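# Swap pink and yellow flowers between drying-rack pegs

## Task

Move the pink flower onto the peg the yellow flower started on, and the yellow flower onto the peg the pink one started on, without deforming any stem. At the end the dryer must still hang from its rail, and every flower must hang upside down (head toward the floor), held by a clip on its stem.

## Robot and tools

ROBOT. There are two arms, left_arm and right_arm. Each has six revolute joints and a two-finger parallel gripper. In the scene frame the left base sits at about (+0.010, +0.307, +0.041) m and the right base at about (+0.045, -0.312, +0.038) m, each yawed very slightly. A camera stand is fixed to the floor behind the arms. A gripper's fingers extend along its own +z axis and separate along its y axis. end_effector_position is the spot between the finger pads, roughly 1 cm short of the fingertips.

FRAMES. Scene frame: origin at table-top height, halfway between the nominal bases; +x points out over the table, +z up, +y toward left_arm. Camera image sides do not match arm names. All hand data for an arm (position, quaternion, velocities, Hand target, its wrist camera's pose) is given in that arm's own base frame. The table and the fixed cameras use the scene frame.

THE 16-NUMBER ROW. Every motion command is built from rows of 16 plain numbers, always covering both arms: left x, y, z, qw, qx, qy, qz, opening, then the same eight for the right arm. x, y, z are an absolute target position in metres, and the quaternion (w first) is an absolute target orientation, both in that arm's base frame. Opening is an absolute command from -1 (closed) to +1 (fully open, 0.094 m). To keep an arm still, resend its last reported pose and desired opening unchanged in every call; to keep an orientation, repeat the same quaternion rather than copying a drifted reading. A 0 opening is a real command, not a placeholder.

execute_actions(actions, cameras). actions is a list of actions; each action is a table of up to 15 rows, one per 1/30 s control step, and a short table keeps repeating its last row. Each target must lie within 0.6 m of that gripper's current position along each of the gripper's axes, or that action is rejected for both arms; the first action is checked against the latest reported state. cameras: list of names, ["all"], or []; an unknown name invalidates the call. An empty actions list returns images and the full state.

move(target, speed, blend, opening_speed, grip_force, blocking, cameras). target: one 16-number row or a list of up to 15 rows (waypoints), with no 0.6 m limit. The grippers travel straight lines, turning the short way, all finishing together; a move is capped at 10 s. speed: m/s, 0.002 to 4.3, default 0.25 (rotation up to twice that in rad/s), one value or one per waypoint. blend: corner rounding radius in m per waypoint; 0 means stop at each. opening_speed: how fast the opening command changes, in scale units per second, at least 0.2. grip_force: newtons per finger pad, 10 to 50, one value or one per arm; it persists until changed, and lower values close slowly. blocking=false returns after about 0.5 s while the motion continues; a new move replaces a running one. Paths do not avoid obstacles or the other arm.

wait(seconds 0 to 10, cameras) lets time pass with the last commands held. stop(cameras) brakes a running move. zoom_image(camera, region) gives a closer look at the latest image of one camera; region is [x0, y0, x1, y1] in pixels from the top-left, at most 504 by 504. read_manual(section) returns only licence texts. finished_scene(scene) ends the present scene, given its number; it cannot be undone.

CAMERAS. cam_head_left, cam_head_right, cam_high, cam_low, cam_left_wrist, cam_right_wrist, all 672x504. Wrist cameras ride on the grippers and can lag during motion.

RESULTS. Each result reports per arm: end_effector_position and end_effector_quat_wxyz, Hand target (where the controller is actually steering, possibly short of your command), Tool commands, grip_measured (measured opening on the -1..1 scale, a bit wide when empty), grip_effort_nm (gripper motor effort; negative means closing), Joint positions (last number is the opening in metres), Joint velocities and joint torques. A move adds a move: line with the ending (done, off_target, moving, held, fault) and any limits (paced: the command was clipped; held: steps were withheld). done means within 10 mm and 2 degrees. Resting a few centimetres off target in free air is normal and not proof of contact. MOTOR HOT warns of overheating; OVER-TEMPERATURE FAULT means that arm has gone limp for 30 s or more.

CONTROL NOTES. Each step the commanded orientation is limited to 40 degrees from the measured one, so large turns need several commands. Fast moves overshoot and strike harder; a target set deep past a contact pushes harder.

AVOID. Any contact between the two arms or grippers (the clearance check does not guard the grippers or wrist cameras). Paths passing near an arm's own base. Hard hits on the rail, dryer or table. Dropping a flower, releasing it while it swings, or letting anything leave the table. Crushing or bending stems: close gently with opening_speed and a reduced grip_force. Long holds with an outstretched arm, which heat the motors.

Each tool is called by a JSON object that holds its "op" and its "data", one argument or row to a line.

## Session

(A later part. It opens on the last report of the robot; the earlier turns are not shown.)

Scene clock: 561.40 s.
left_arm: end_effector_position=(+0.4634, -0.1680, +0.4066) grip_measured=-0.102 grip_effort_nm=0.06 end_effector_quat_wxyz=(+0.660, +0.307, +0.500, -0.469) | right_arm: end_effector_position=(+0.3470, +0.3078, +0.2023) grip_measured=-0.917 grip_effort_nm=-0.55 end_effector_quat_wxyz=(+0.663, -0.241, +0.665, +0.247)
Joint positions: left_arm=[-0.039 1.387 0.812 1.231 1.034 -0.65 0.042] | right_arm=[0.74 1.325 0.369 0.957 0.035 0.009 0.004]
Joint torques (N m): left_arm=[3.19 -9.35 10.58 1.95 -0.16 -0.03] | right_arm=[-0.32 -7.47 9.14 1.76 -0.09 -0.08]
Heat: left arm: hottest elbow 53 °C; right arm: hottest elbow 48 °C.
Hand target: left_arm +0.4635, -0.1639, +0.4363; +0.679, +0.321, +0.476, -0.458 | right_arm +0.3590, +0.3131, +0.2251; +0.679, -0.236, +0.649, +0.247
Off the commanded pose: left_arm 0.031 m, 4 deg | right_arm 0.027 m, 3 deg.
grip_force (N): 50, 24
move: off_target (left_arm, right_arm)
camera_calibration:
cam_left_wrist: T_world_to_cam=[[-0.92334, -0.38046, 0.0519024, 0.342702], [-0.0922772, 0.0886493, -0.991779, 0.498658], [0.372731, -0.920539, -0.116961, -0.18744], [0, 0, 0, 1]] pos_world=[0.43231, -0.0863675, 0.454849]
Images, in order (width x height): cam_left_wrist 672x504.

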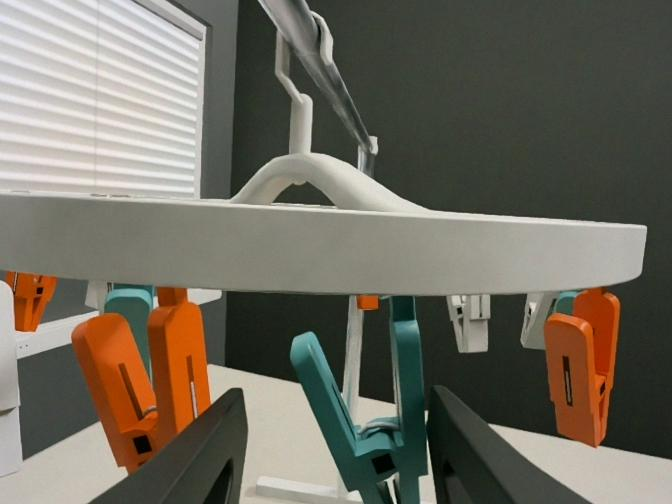

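{"op": "move", "data": {
  "target": [
    [0.4610, -0.1670, 0.4460, 0.6791, 0.3208, 0.4755, -0.4581, -0.10, 0.3600, 0.3140, 0.2280, 0.6794, -0.2362, 0.6492, 0.2472, -1.0]
  ],
  "speed": 0.08,
  "cameras": ["cam_left_wrist"]
}}

{"op": "zoom_image", "data": {
  "camera": "cam_left_wrist",
  "region": [200, 260, 480, 504]
}}

Scene clock: 566.70 s.
left_arm: end_effector_position=(+0.4579, -0.1678, +0.4154) grip_measured=-0.102 grip_effort_nm=0.06 end_effector_quat_wxyz=(+0.664, +0.310, +0.495, -0.467) | right_arm: end_effector_position=(+0.3464, +0.3073, +0.2032) grip_measured=-0.917 grip_effort_nm=-0.56 end_effector_quat_wxyz=(+0.661, -0.241, +0.666, +0.247)
Joint positions: left_arm=[-0.039 1.366 0.812 1.224 1.034 -0.651 0.042] | right_arm=[0.74 1.315 0.369 0.942 0.035 0.009 0.004]
Joint torques (N m): left_arm=[2.73 -9.35 10.92 0.68 -0.38 0.03] | right_arm=[-0.15 -7.24 9.42 1.8 -0.09 -0.08]
Heat: left arm: hottest elbow 53 °C; right arm: hottest elbow 48 °C.
Hand target: left_arm +0.4593, -0.1667, +0.4455; +0.679, +0.321, +0.475, -0.458 | right_arm +0.3589, +0.3129, +0.2283; +0.680, -0.236, +0.649, +0.247
Off the commanded pose: left_arm 0.031 m, 3 deg | right_arm 0.029 m, 3 deg.
grip_force (N): 50, 24
move: off_target (left_arm, right_arm)
camera_calibration:
cam_left_wrist: T_world_to_cam=[[-0.924078, -0.380235, 0.0387508, 0.343183], [-0.0778091, 0.0878898, -0.993087, 0.50075], [0.374201, -0.920704, -0.110803, -0.187407], [0, 0, 0, 1]] pos_world=[0.426218, -0.0860676, 0.463225]
Images, in order (width x height): cam_left_wrist 672x504.

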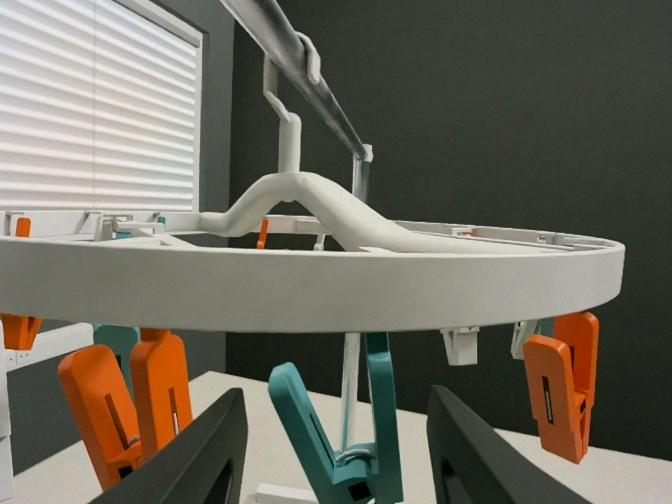

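Scaled by 1.800 from the camera's 672x504 image, which has a finer 960x720 frame.

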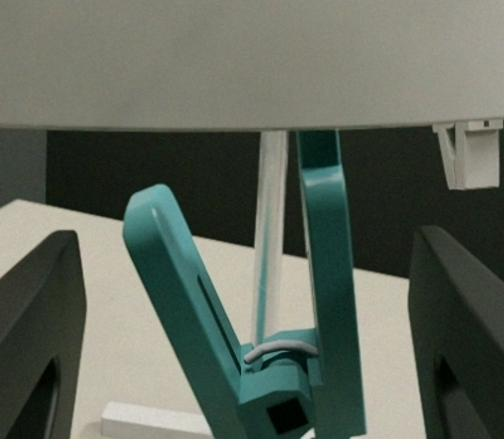

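{"op": "move", "data": {
  "target": [
    [0.4745, -0.1925, 0.4470, 0.6791, 0.3208, 0.4755, -0.4581, -0.10, 0.3600, 0.3140, 0.2280, 0.6794, -0.2362, 0.6492, 0.2472, -1.0]
  ],
  "speed": 0.06,
  "cameras": ["cam_left_wrist"]
}}

{"op": "zoom_image", "data": {
  "camera": "cam_left_wrist",
  "region": [200, 260, 480, 504]
}}

Scene clock: 573.40 s.
left_arm: end_effector_position=(+0.4657, -0.1869, +0.4264) grip_measured=-0.102 grip_effort_nm=0.06 end_effector_quat_wxyz=(+0.669, +0.310, +0.491, -0.464) | right_arm: end_effector_position=(+0.3463, +0.3071, +0.2047) grip_measured=-0.917 grip_effort_nm=-0.55 end_effector_quat_wxyz=(+0.662, -0.241, +0.665, +0.247)
Joint positions: left_arm=[-0.087 1.366 0.848 1.151 0.988 -0.592 0.042] | right_arm=[0.74 1.311 0.369 0.942 0.035 0.009 0.004]
Joint torques (N m): left_arm=[1.85 -7.53 11.4 0.9 -0.36 0.2] | right_arm=[-0.26 -7.18 9.46 1.73 -0.09 -0.07]
Heat: left arm: hottest elbow 54 °C; right arm: hottest elbow 48 °C.
Hand target: left_arm +0.4731, -0.1921, +0.4467; +0.679, +0.321, +0.475, -0.458 | right_arm +0.3589, +0.3130, +0.2282; +0.680, -0.236, +0.649, +0.247
Off the commanded pose: left_arm 0.023 m, 3 deg | right_arm 0.028 m, 3 deg.
grip_force (N): 50, 24
move: off_target (left_arm, right_arm)
camera_calibration:
cam_left_wrist: T_world_to_cam=[[-0.921755, -0.386688, 0.0289865, 0.344609], [-0.0662762, 0.0834495, -0.994306, 0.508182], [0.382067, -0.918427, -0.102548, -0.21355], [0, 0, 0, 1]] pos_world=[0.432916, -0.105281, 0.4734]
Images, in order (width x height): cam_left_wrist 672x504.

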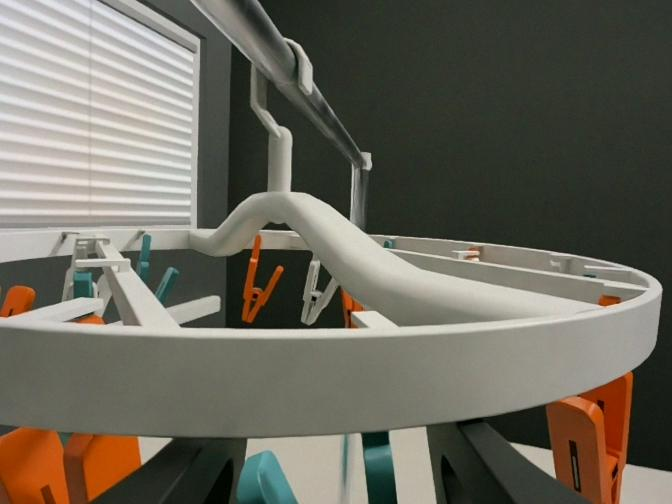

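Scaled by 1.800 from the camera's 672x504 image, which has a finer 960x720 frame.

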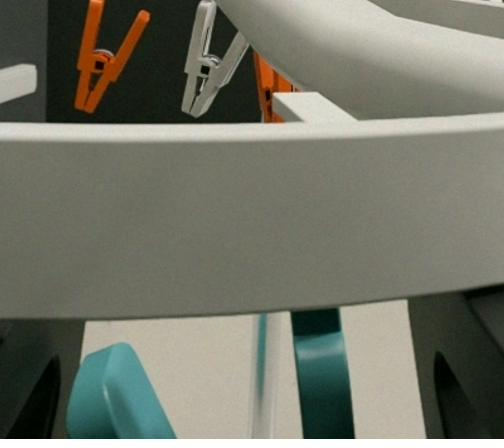

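{"op": "move", "data": {
  "target": [
    [0.4735, -0.1925, 0.4270, 0.6791, 0.3208, 0.4755, -0.4581, -0.10, 0.3600, 0.3140, 0.2280, 0.6794, -0.2362, 0.6492, 0.2472, -1.0]
  ],
  "speed": 0.06,
  "cameras": ["cam_left_wrist", "cam_low"]
}}

{"op": "zoom_image", "data": {
  "camera": "cam_left_wrist",
  "region": [200, 260, 480, 504]
}}

Scene clock: 578.27 s.
left_arm: end_effector_position=(+0.4706, -0.1873, +0.4182) grip_measured=-0.102 grip_effort_nm=0.06 end_effector_quat_wxyz=(+0.671, +0.311, +0.490, -0.462) | right_arm: end_effector_position=(+0.3463, +0.3071, +0.2047) grip_measured=-0.917 grip_effort_nm=-0.55 end_effector_quat_wxyz=(+0.662, -0.241, +0.665, +0.247)
Joint positions: left_arm=[-0.087 1.392 0.848 1.178 0.987 -0.588 0.042] | right_arm=[0.74 1.311 0.369 0.942 0.035 0.009 0.004]
Joint torques (N m): left_arm=[1.73 -7.65 9.11 2.04 -0.37 0.17] | right_arm=[-0.21 -7.06 9.43 1.76 -0.09 -0.07]
Heat: left arm: hottest elbow 56 °C; right arm: hottest elbow 48 °C.
Hand target: left_arm +0.4732, -0.1925, +0.4268; +0.679, +0.321, +0.476, -0.458 | right_arm +0.3589, +0.3130, +0.2282; +0.680, -0.236, +0.649, +0.247
Off the commanded pose: left_arm 0.011 m, 2 deg | right_arm 0.028 m, 3 deg.
grip_force (N): 50, 24
move: off_target (left_arm, right_arm)
camera_calibration:
cam_left_wrist: T_world_to_cam=[[-0.921265, -0.38818, 0.0242304, 0.35055], [-0.0616849, 0.0843172, -0.994528, 0.498543], [0.384013, -0.917718, -0.101623, -0.21774], [0, 0, 0, 1]] pos_world=[0.437317, -0.105783, 0.465194]
Images, in order (width x height): cam_low 672x504, cam_left_wrist 672x504.

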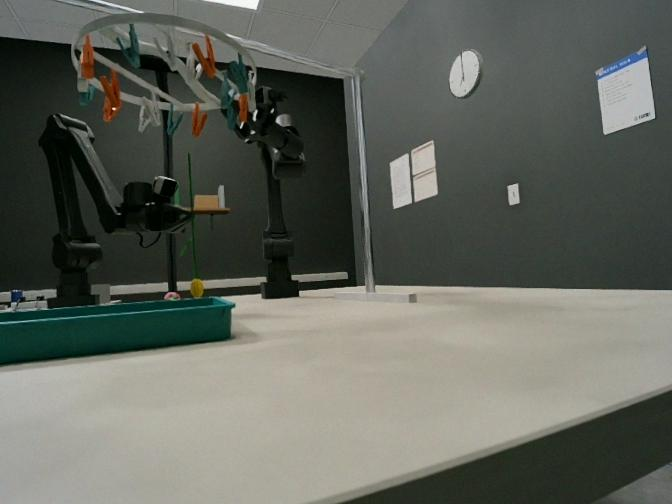

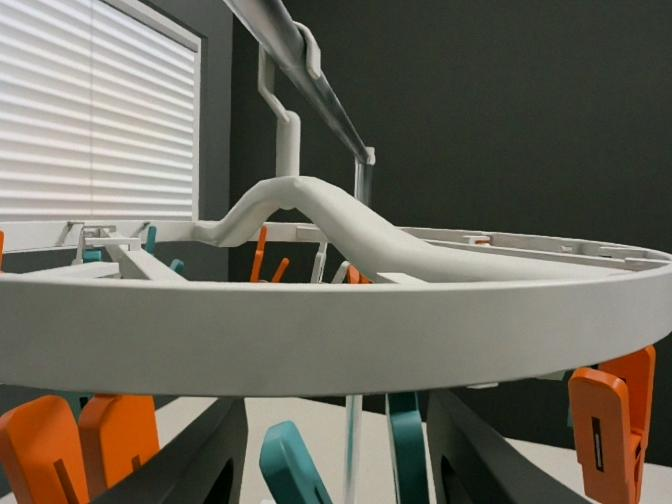

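Scaled by 1.800 from the camera's 672x504 image, which has a finer 960x720 frame.

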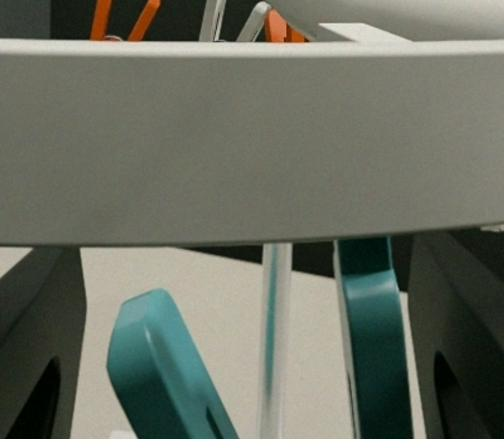

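{"op": "move", "data": {
  "target": [
    [0.4735, -0.1925, 0.4290, 0.6791, 0.3208, 0.4755, -0.4581, -0.70, 0.3600, 0.3140, 0.2280, 0.6794, -0.2362, 0.6492, 0.2472, -1.0]
  ],
  "speed": 0.06,
  "opening_speed": 0.4,
  "cameras": ["cam_left_wrist", "cam_low", "cam_right_wrist"]
}}

{"op": "zoom_image", "data": {
  "camera": "cam_left_wrist",
  "region": [200, 260, 480, 504]
}}

{"op": "zoom_image", "data": {
  "camera": "cam_low",
  "region": [100, 60, 280, 220]
}}

Scene clock: 587.80 s.
left_arm: end_effector_position=(+0.4707, -0.1873, +0.4183) grip_measured=-0.598 grip_effort_nm=-1.01 end_effector_quat_wxyz=(+0.671, +0.311, +0.490, -0.462) | right_arm: end_effector_position=(+0.3463, +0.3071, +0.2047) grip_measured=-0.917 grip_effort_nm=-0.55 end_effector_quat_wxyz=(+0.662, -0.241, +0.665, +0.247)
Joint positions: left_arm=[-0.087 1.392 0.848 1.178 0.987 -0.588 0.019] | right_arm=[0.74 1.311 0.369 0.942 0.035 0.009 0.004]
Joint torques (N m): left_arm=[1.79 -7.82 9.32 1.81 -0.35 0.16] | right_arm=[-0.21 -7.12 9.47 1.74 -0.1 -0.07]
Heat: left arm: hottest elbow 57 °C; right arm: hottest elbow 48 °C.
Hand target: left_arm +0.4732, -0.1924, +0.4288; +0.679, +0.321, +0.476, -0.458 | right_arm +0.3589, +0.3130, +0.2282; +0.680, -0.236, +0.649, +0.247
Off the commanded pose: left_arm 0.012 m, 2 deg | right_arm 0.028 m, 3 deg.
grip_force (N): 50, 24
move: off_target (left_arm, right_arm)
camera_calibration:
cam_left_wrist: T_world_to_cam=[[-0.92105, -0.38868, 0.0243725, 0.350467], [-0.0617079, 0.0838637, -0.994565, 0.49852], [0.384523, -0.917548, -0.101227, -0.218077], [0, 0, 0, 1]] pos_world=[0.437416, -0.105684, 0.465193]
cam_right_wrist: T_world_to_cam=[[0.652329, -0.757936, -0.000524991, 0.00594765], [-0.315422, -0.270843, -0.90948, 0.418858], [0.689185, 0.593446, -0.415748, -0.247054], [0, 0, 0, 1]] pos_world=[0.298503, 0.264566, 0.278234]
Images, in order (width x height): cam_low 672x504, cam_left_wrist 672x504, cam_right_wrist 672x504.

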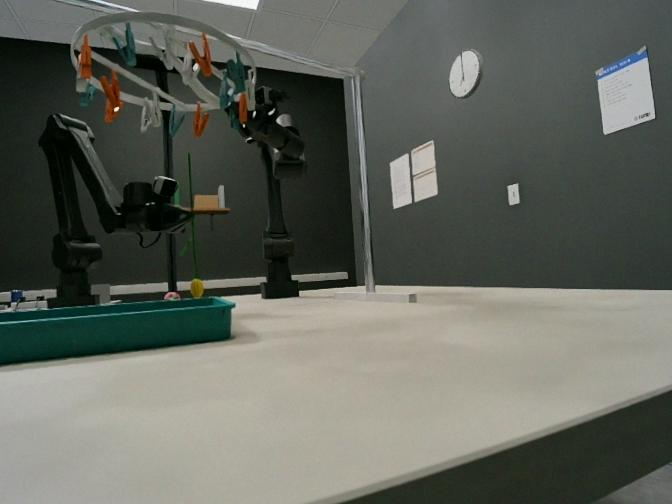

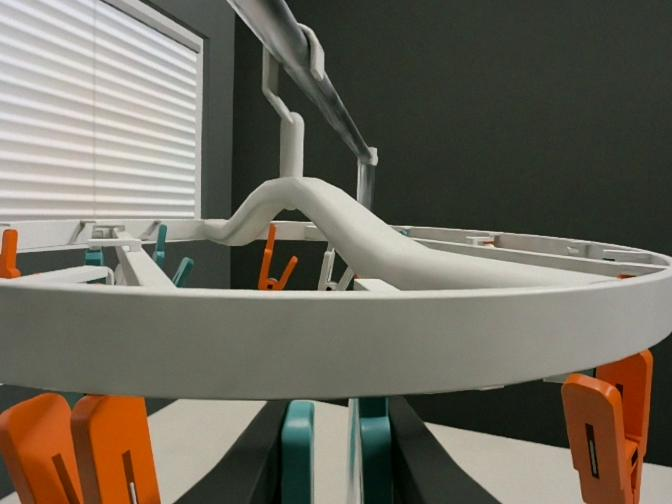

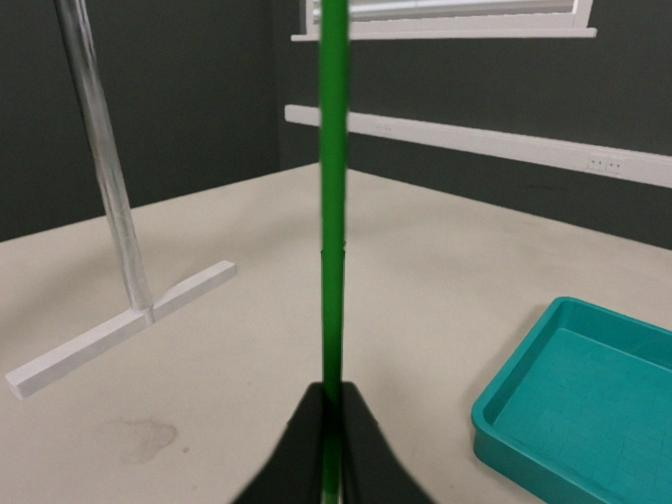

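Scaled by 1.800 from the camera's 672x504 image, which has a finer 960x720 frame.

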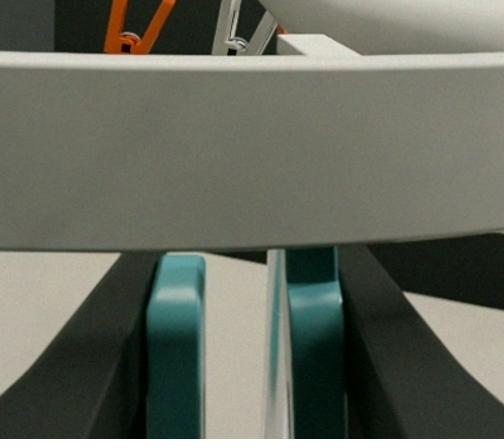

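Scaled by 2.800 from the camera's 672x504 image, which has a finer 960x720 frame.

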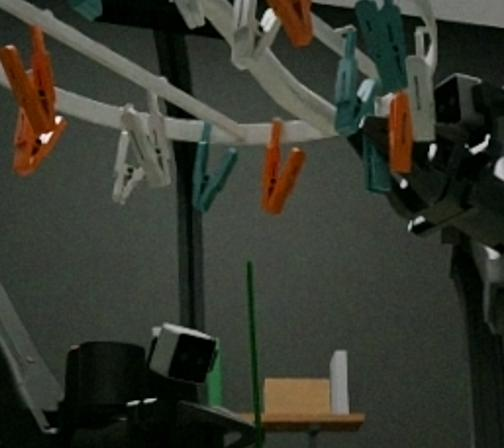

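{"op": "wait", "data": {
  "seconds": 0,
  "cameras": ["cam_head_left", "cam_head_right", "cam_high", "cam_low"]
}}

{"op": "zoom_image", "data": {
  "camera": "cam_head_left",
  "region": [190, 0, 350, 120]
}}

{"op": "zoom_image", "data": {
  "camera": "cam_head_right",
  "region": [170, 0, 330, 120]
}}

{"op": "zoom_image", "data": {
  "camera": "cam_high",
  "region": [200, 90, 400, 250]
}}

{"op": "zoom_image", "data": {
  "camera": "cam_low",
  "region": [160, 60, 280, 170]
}}

Scene clock: 598.80 s.
left_arm: end_effector_position=(+0.4707, -0.1873, +0.4183) grip_measured=-0.600 grip_effort_nm=-1.06 end_effector_quat_wxyz=(+0.671, +0.311, +0.490, -0.462) | right_arm: end_effector_position=(+0.3463, +0.3071, +0.2047) grip_measured=-0.917 grip_effort_nm=-0.55 end_effector_quat_wxyz=(+0.662, -0.241, +0.665, +0.247)
Joint positions: left_arm=[-0.087 1.392 0.848 1.178 0.987 -0.588 0.019] | right_arm=[0.74 1.311 0.369 0.942 0.035 0.009 0.004]
Joint torques (N m): left_arm=[1.73 -7.82 9.31 1.81 -0.35 0.16] | right_arm=[-0.21 -7 9.4 1.73 -0.1 -0.09]
Heat: left arm: hottest elbow 58 °C; right arm: hottest elbow 49 °C.
Hand target: left_arm +0.4732, -0.1924, +0.4288; +0.679, +0.321, +0.476, -0.458 | right_arm +0.3589, +0.3130, +0.2282; +0.680, -0.236, +0.649, +0.247
Tool commands: left_gripper/opening=-0.7 right_gripper/opening=-1.0
Off the commanded pose: left_arm 0.012 m, 2 deg | right_arm 0.028 m, 3 deg.
grip_force (N): 50, 24
Images, in order (width x height): cam_head_left 672x504, cam_head_right 672x504, cam_high 672x504, cam_low 672x504.

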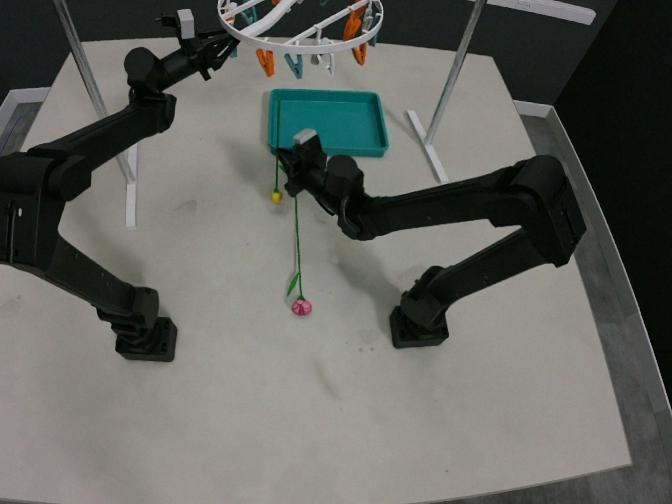

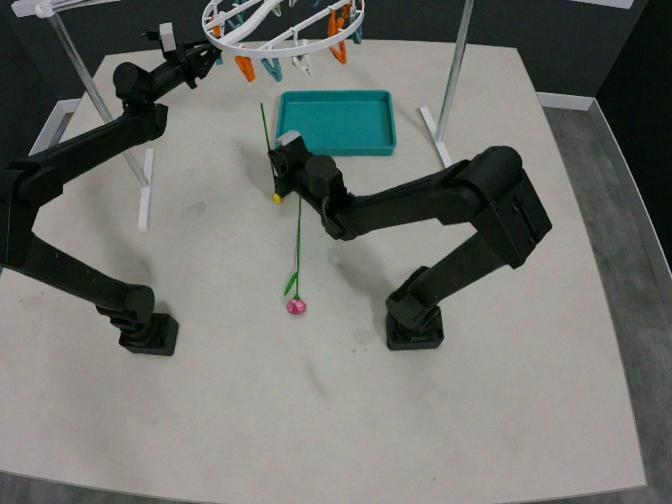

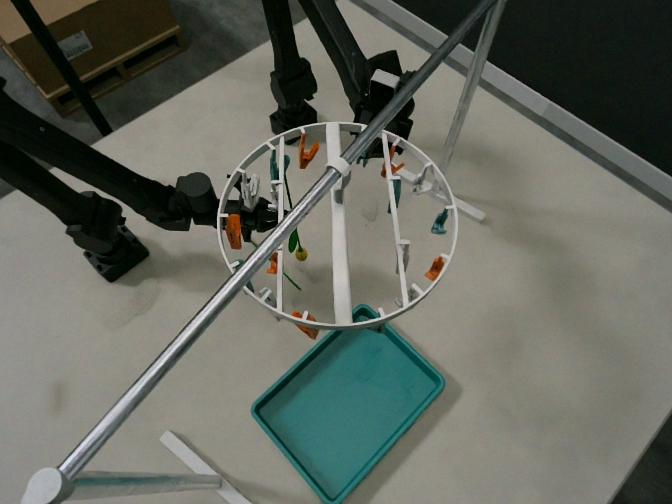

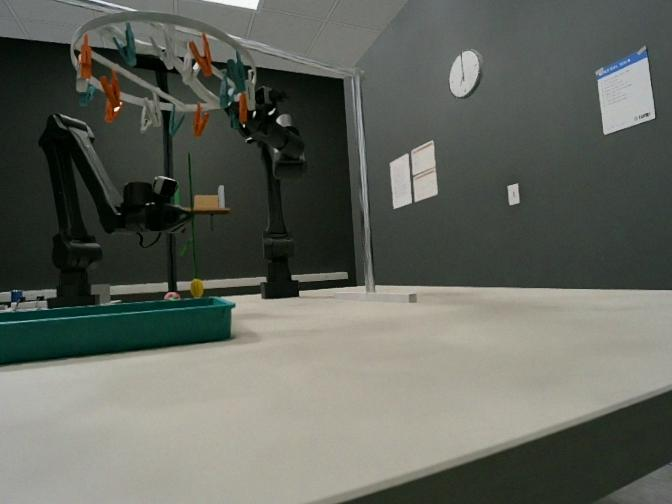

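Scaled by 3.150 from the camera's 672x504 image, which has a finer 960x720 frame.

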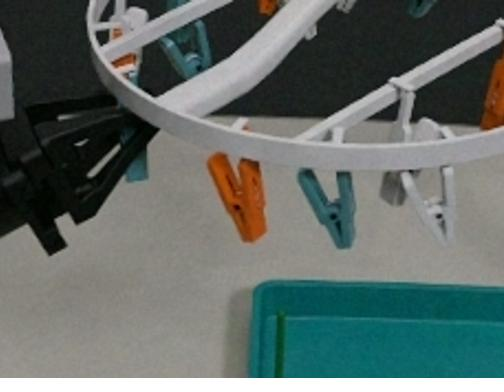

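Scaled by 3.150 from the camera's 672x504 image, which has a finer 960x720 frame.

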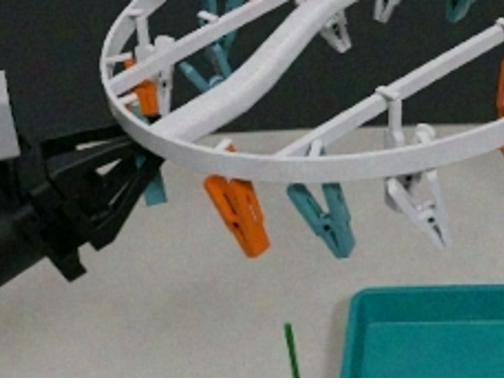

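Scaled by 2.520 from the camera's 672x504 image, which has a finer 960x720 frame.

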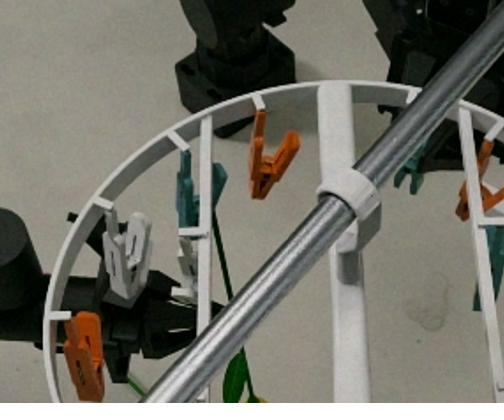

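Scaled by 4.200 from the camera's 672x504 image, which has a finer 960x720 frame.

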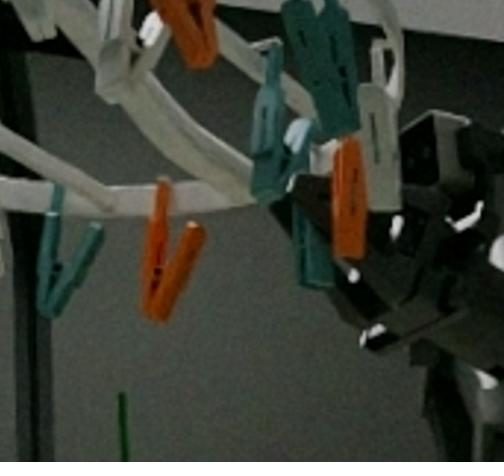

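{"op": "move", "data": {
  "target": [
    [0.4735, -0.1925, 0.4290, 0.6791, 0.3208, 0.4755, -0.4581, -0.70, 0.4410, 0.3880, 0.2320, 0.6794, -0.2362, 0.6492, 0.2472, -1.0]
  ],
  "speed": 0.1,
  "cameras": ["cam_head_left", "cam_head_right", "cam_low", "cam_high"]
}}

{"op": "zoom_image", "data": {
  "camera": "cam_head_left",
  "region": [190, 0, 350, 120]
}}

{"op": "zoom_image", "data": {
  "camera": "cam_head_right",
  "region": [170, 0, 330, 120]
}}

{"op": "zoom_image", "data": {
  "camera": "cam_low",
  "region": [160, 60, 280, 170]
}}

Scene clock: 637.07 s.
left_arm: end_effector_position=(+0.4707, -0.1873, +0.4183) grip_measured=-0.600 grip_effort_nm=-1.06 end_effector_quat_wxyz=(+0.671, +0.311, +0.490, -0.462) | right_arm: end_effector_position=(+0.4263, +0.3802, +0.2182) grip_measured=-0.917 grip_effort_nm=-0.55 end_effector_quat_wxyz=(+0.669, -0.238, +0.658, +0.250)
Joint positions: left_arm=[-0.087 1.392 0.848 1.178 0.987 -0.588 0.019] | right_arm=[0.74 1.552 0.662 0.909 0.035 0.009 0.004]
Joint torques (N m): left_arm=[1.79 -7.82 9.32 1.81 -0.35 0.16] | right_arm=[0.15 -10.75 9.81 1.7 0.01 -0.09]
Heat: left arm: hottest elbow 59 °C; right arm: hottest elbow 50 °C.
Hand target: left_arm +0.4732, -0.1924, +0.4288; +0.679, +0.321, +0.476, -0.458 | right_arm +0.4402, +0.3871, +0.2323; +0.680, -0.236, +0.649, +0.247
Off the commanded pose: left_arm 0.012 m, 2 deg | right_arm 0.022 m, 2 deg.
grip_force (N): 50, 24
move: off_target (left_arm, right_arm)
Images, in order (width x height): cam_head_left 672x504, cam_head_right 672x504, cam_high 672x504, cam_low 672x504.

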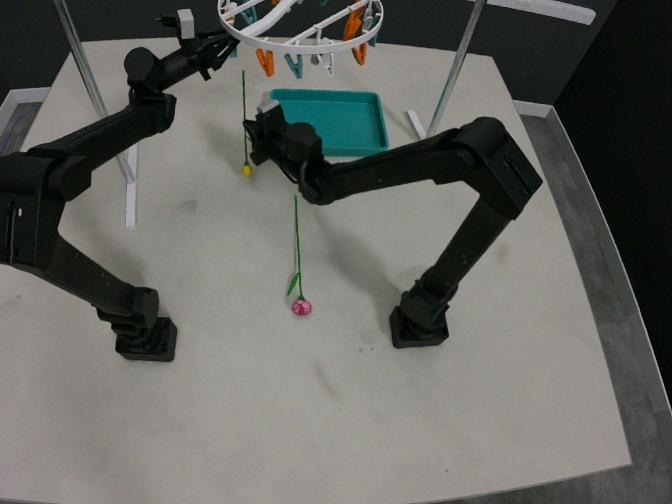

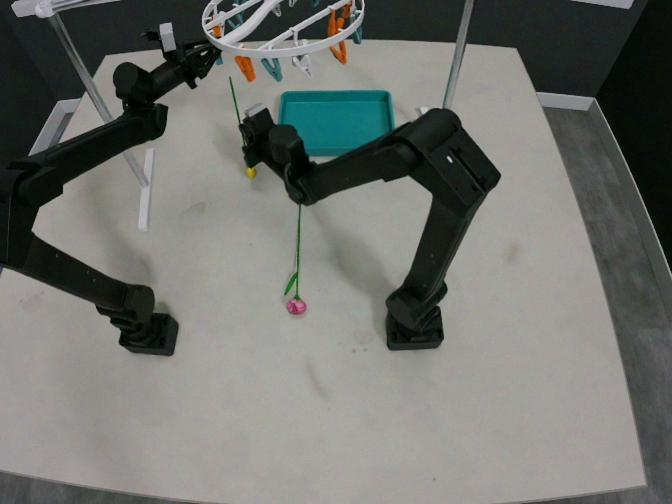

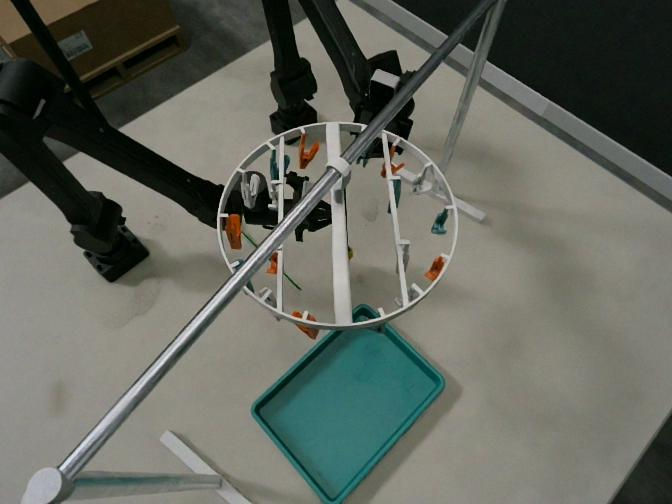

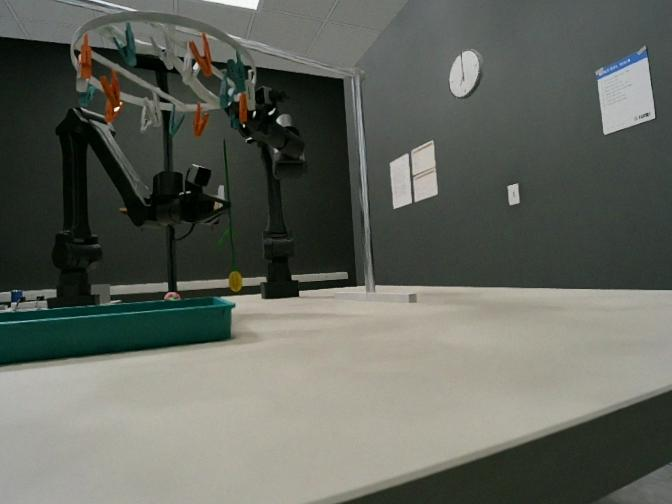

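Scaled by 3.150 from the camera's 672x504 image, which has a finer 960x720 frame.

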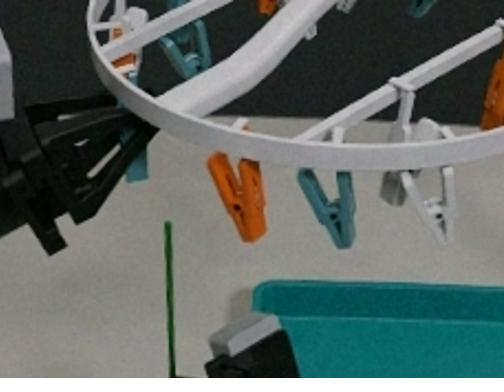

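Scaled by 3.150 from the camera's 672x504 image, which has a finer 960x720 frame.

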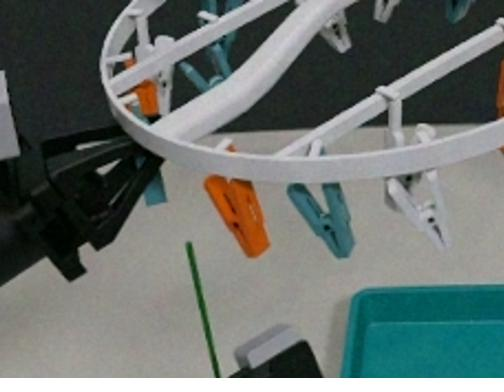

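Scaled by 4.200 from the camera's 672x504 image, which has a finer 960x720 frame.

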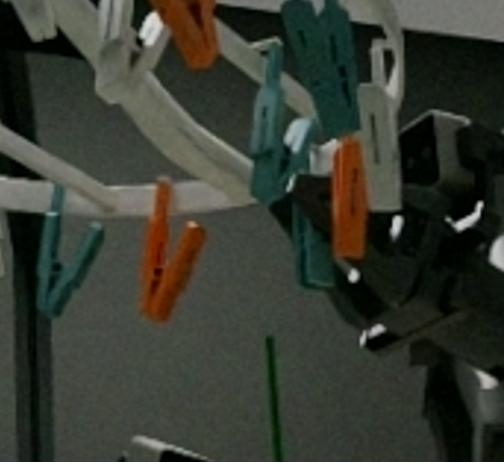

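{"op": "move", "data": {
  "target": [
    [0.4735, -0.1925, 0.4290, 0.6791, 0.3208, 0.4755, -0.4581, -0.70, 0.4521, 0.4097, 0.2360, 0.6794, -0.2362, 0.6492, 0.2472, -1.0]
  ],
  "speed": 0.08,
  "cameras": ["cam_head_left", "cam_head_right", "cam_low"]
}}

{"op": "zoom_image", "data": {
  "camera": "cam_head_left",
  "region": [200, 30, 270, 100]
}}

{"op": "zoom_image", "data": {
  "camera": "cam_head_right",
  "region": [180, 30, 250, 100]
}}

{"op": "zoom_image", "data": {
  "camera": "cam_low",
  "region": [200, 90, 270, 160]
}}

Scene clock: 672.20 s.
left_arm: end_effector_position=(+0.4707, -0.1873, +0.4183) grip_measured=-0.600 grip_effort_nm=-1.06 end_effector_quat_wxyz=(+0.671, +0.311, +0.490, -0.462) | right_arm: end_effector_position=(+0.4439, +0.3944, +0.2221) grip_measured=-0.917 grip_effort_nm=-0.56 end_effector_quat_wxyz=(+0.671, -0.233, +0.660, +0.245)
Joint positions: left_arm=[-0.087 1.392 0.848 1.178 0.987 -0.588 0.019] | right_arm=[0.743 1.591 0.728 0.882 0.053 0.009 0.004]
Joint torques (N m): left_arm=[1.79 -7.82 9.31 1.83 -0.35 0.15] | right_arm=[1.49 -11.75 10.02 1.77 0.1 -0.07]
Heat: left arm: hottest elbow 59 °C; right arm: hottest elbow 51 °C.
Hand target: left_arm +0.4732, -0.1924, +0.4288; +0.679, +0.321, +0.476, -0.458 | right_arm +0.4510, +0.4089, +0.2361; +0.679, -0.236, +0.649, +0.247
Off the commanded pose: left_arm 0.012 m, 2 deg | right_arm 0.022 m, 2 deg.
grip_force (N): 50, 24
move: off_target (left_arm, right_arm)
Images, in order (width x height): cam_head_left 672x504, cam_head_right 672x504, cam_low 672x504.

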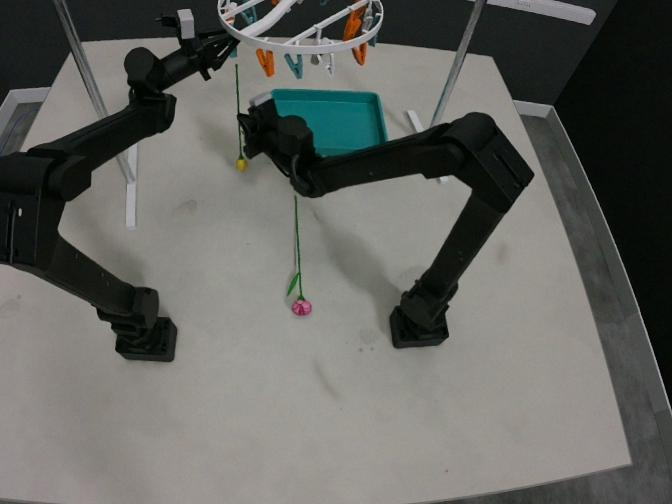

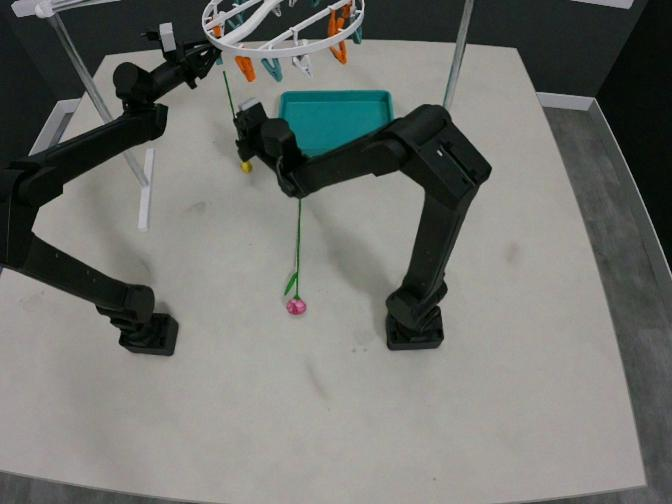

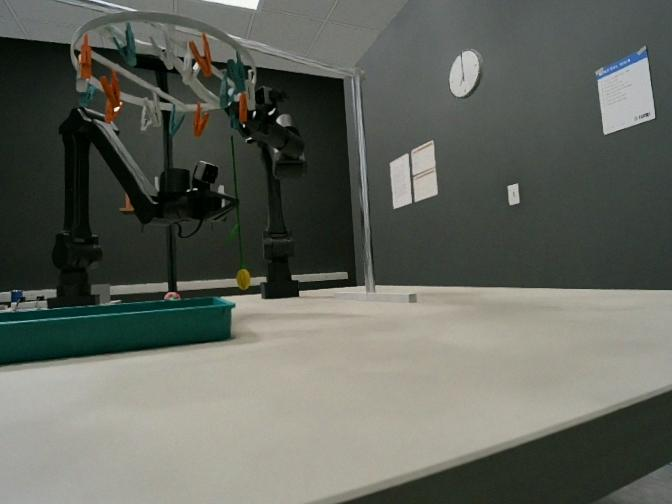

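Scaled by 7.200 from the camera's 672x504 image, which has a finer 960x720 frame.

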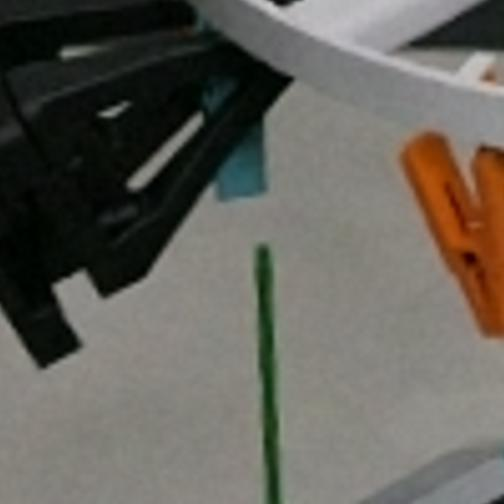

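Scaled by 7.200 from the camera's 672x504 image, which has a finer 960x720 frame.

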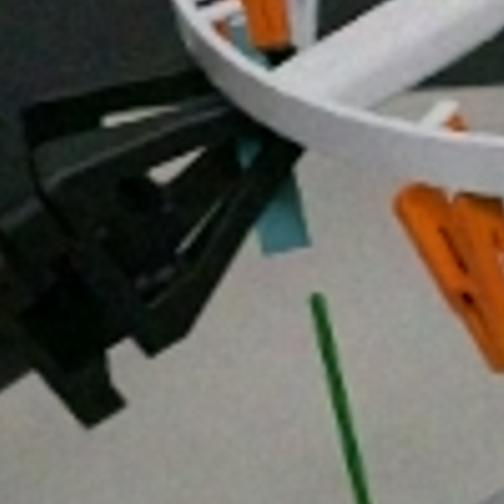

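Scaled by 7.200 from the camera's 672x504 image, which has a finer 960x720 frame.

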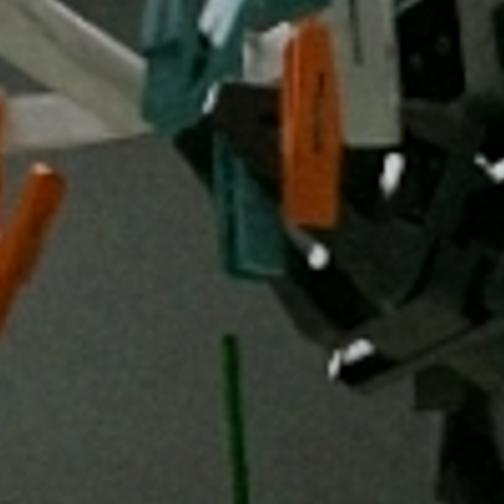

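{"op": "move", "data": {
  "target": [
    [0.4735, -0.1925, 0.4290, 0.6791, 0.3208, 0.4755, -0.4581, -0.70, 0.4500, 0.4160, 0.2530, 0.6794, -0.2362, 0.6492, 0.2472, -1.0]
  ],
  "speed": 0.06,
  "cameras": ["cam_head_left", "cam_head_right", "cam_low"]
}}

{"op": "zoom_image", "data": {
  "camera": "cam_head_left",
  "region": [200, 30, 270, 100]
}}

{"op": "zoom_image", "data": {
  "camera": "cam_head_right",
  "region": [180, 30, 250, 100]
}}

{"op": "zoom_image", "data": {
  "camera": "cam_low",
  "region": [200, 90, 270, 160]
}}

Scene clock: 727.90 s.
left_arm: end_effector_position=(+0.4707, -0.1873, +0.4183) grip_measured=-0.600 grip_effort_nm=-1.06 end_effector_quat_wxyz=(+0.671, +0.311, +0.490, -0.462) | right_arm: end_effector_position=(+0.4437, +0.4022, +0.2244) grip_measured=-0.917 grip_effort_nm=-0.55 end_effector_quat_wxyz=(+0.663, -0.237, +0.668, +0.242)
Joint positions: left_arm=[-0.087 1.392 0.848 1.178 0.987 -0.588 0.019] | right_arm=[0.756 1.582 0.749 0.828 0.066 0.009 0.004]
Joint torques (N m): left_arm=[1.79 -7.94 9.32 1.81 -0.34 0.16] | right_arm=[1.44 -14.04 10.29 1.7 0.1 -0.1]
Heat: left arm: hottest elbow 59 °C; right arm: hottest elbow 54 °C.
Hand target: left_arm +0.4732, -0.1924, +0.4288; +0.679, +0.321, +0.476, -0.458 | right_arm +0.4486, +0.4148, +0.2532; +0.679, -0.236, +0.649, +0.247
Off the commanded pose: left_arm 0.012 m, 2 deg | right_arm 0.032 m, 3 deg.
grip_force (N): 50, 24
move: off_target (left_arm, right_arm)
Images, in order (width x height): cam_head_left 672x504, cam_head_right 672x504, cam_low 672x504.

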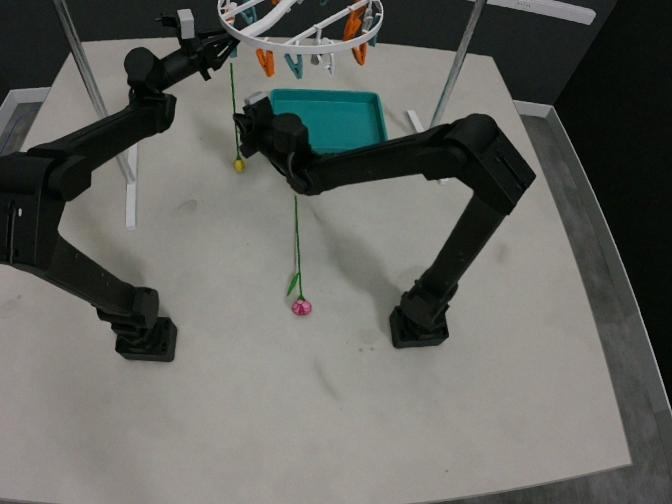

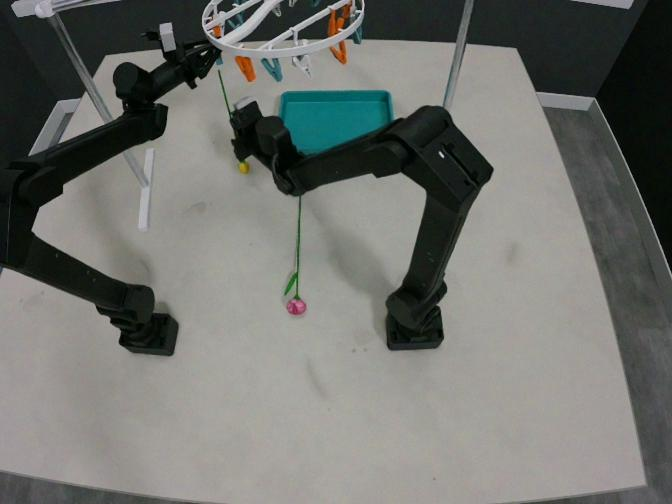

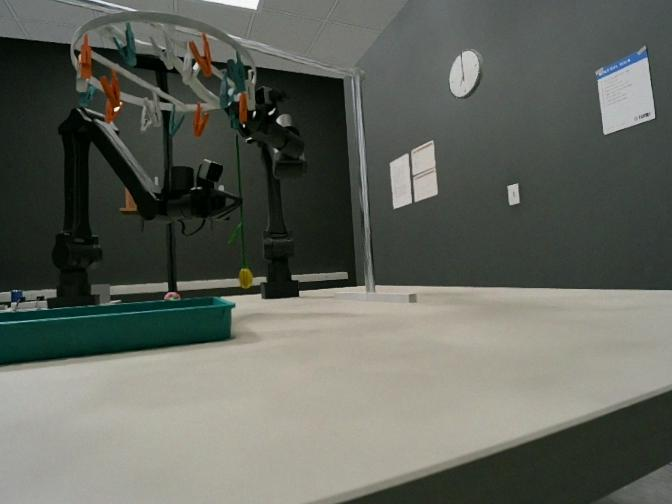

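Scaled by 7.200 from the camera's 672x504 image, which has a finer 960x720 frame.

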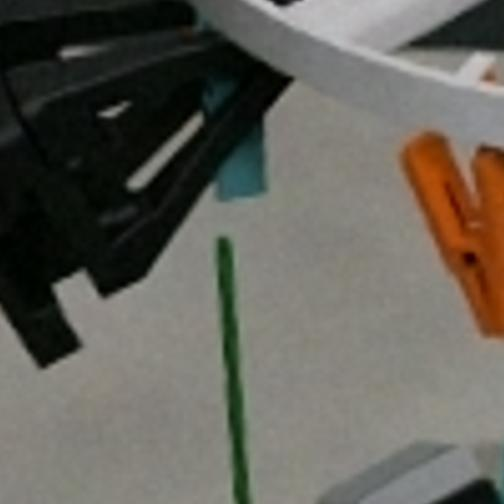

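Scaled by 7.200 from the camera's 672x504 image, which has a finer 960x720 frame.

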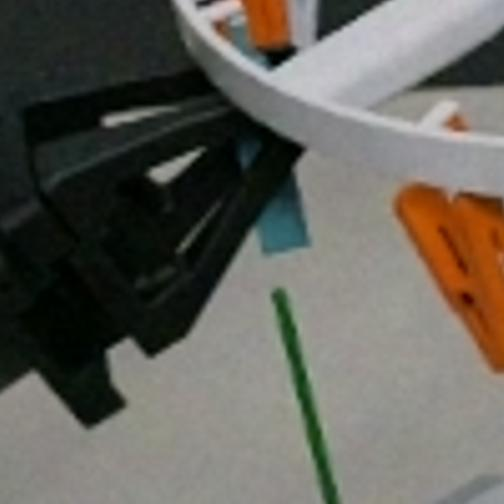

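Scaled by 7.200 from the camera's 672x504 image, which has a finer 960x720 frame.

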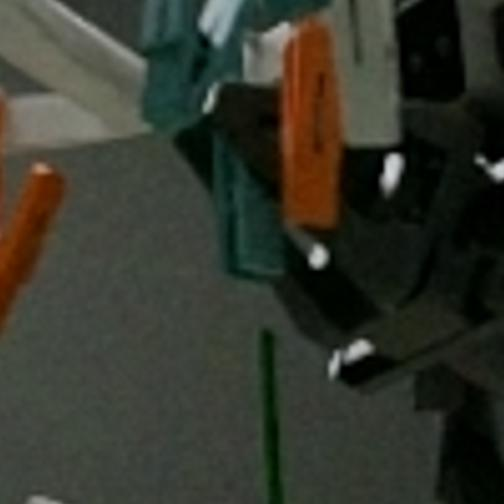

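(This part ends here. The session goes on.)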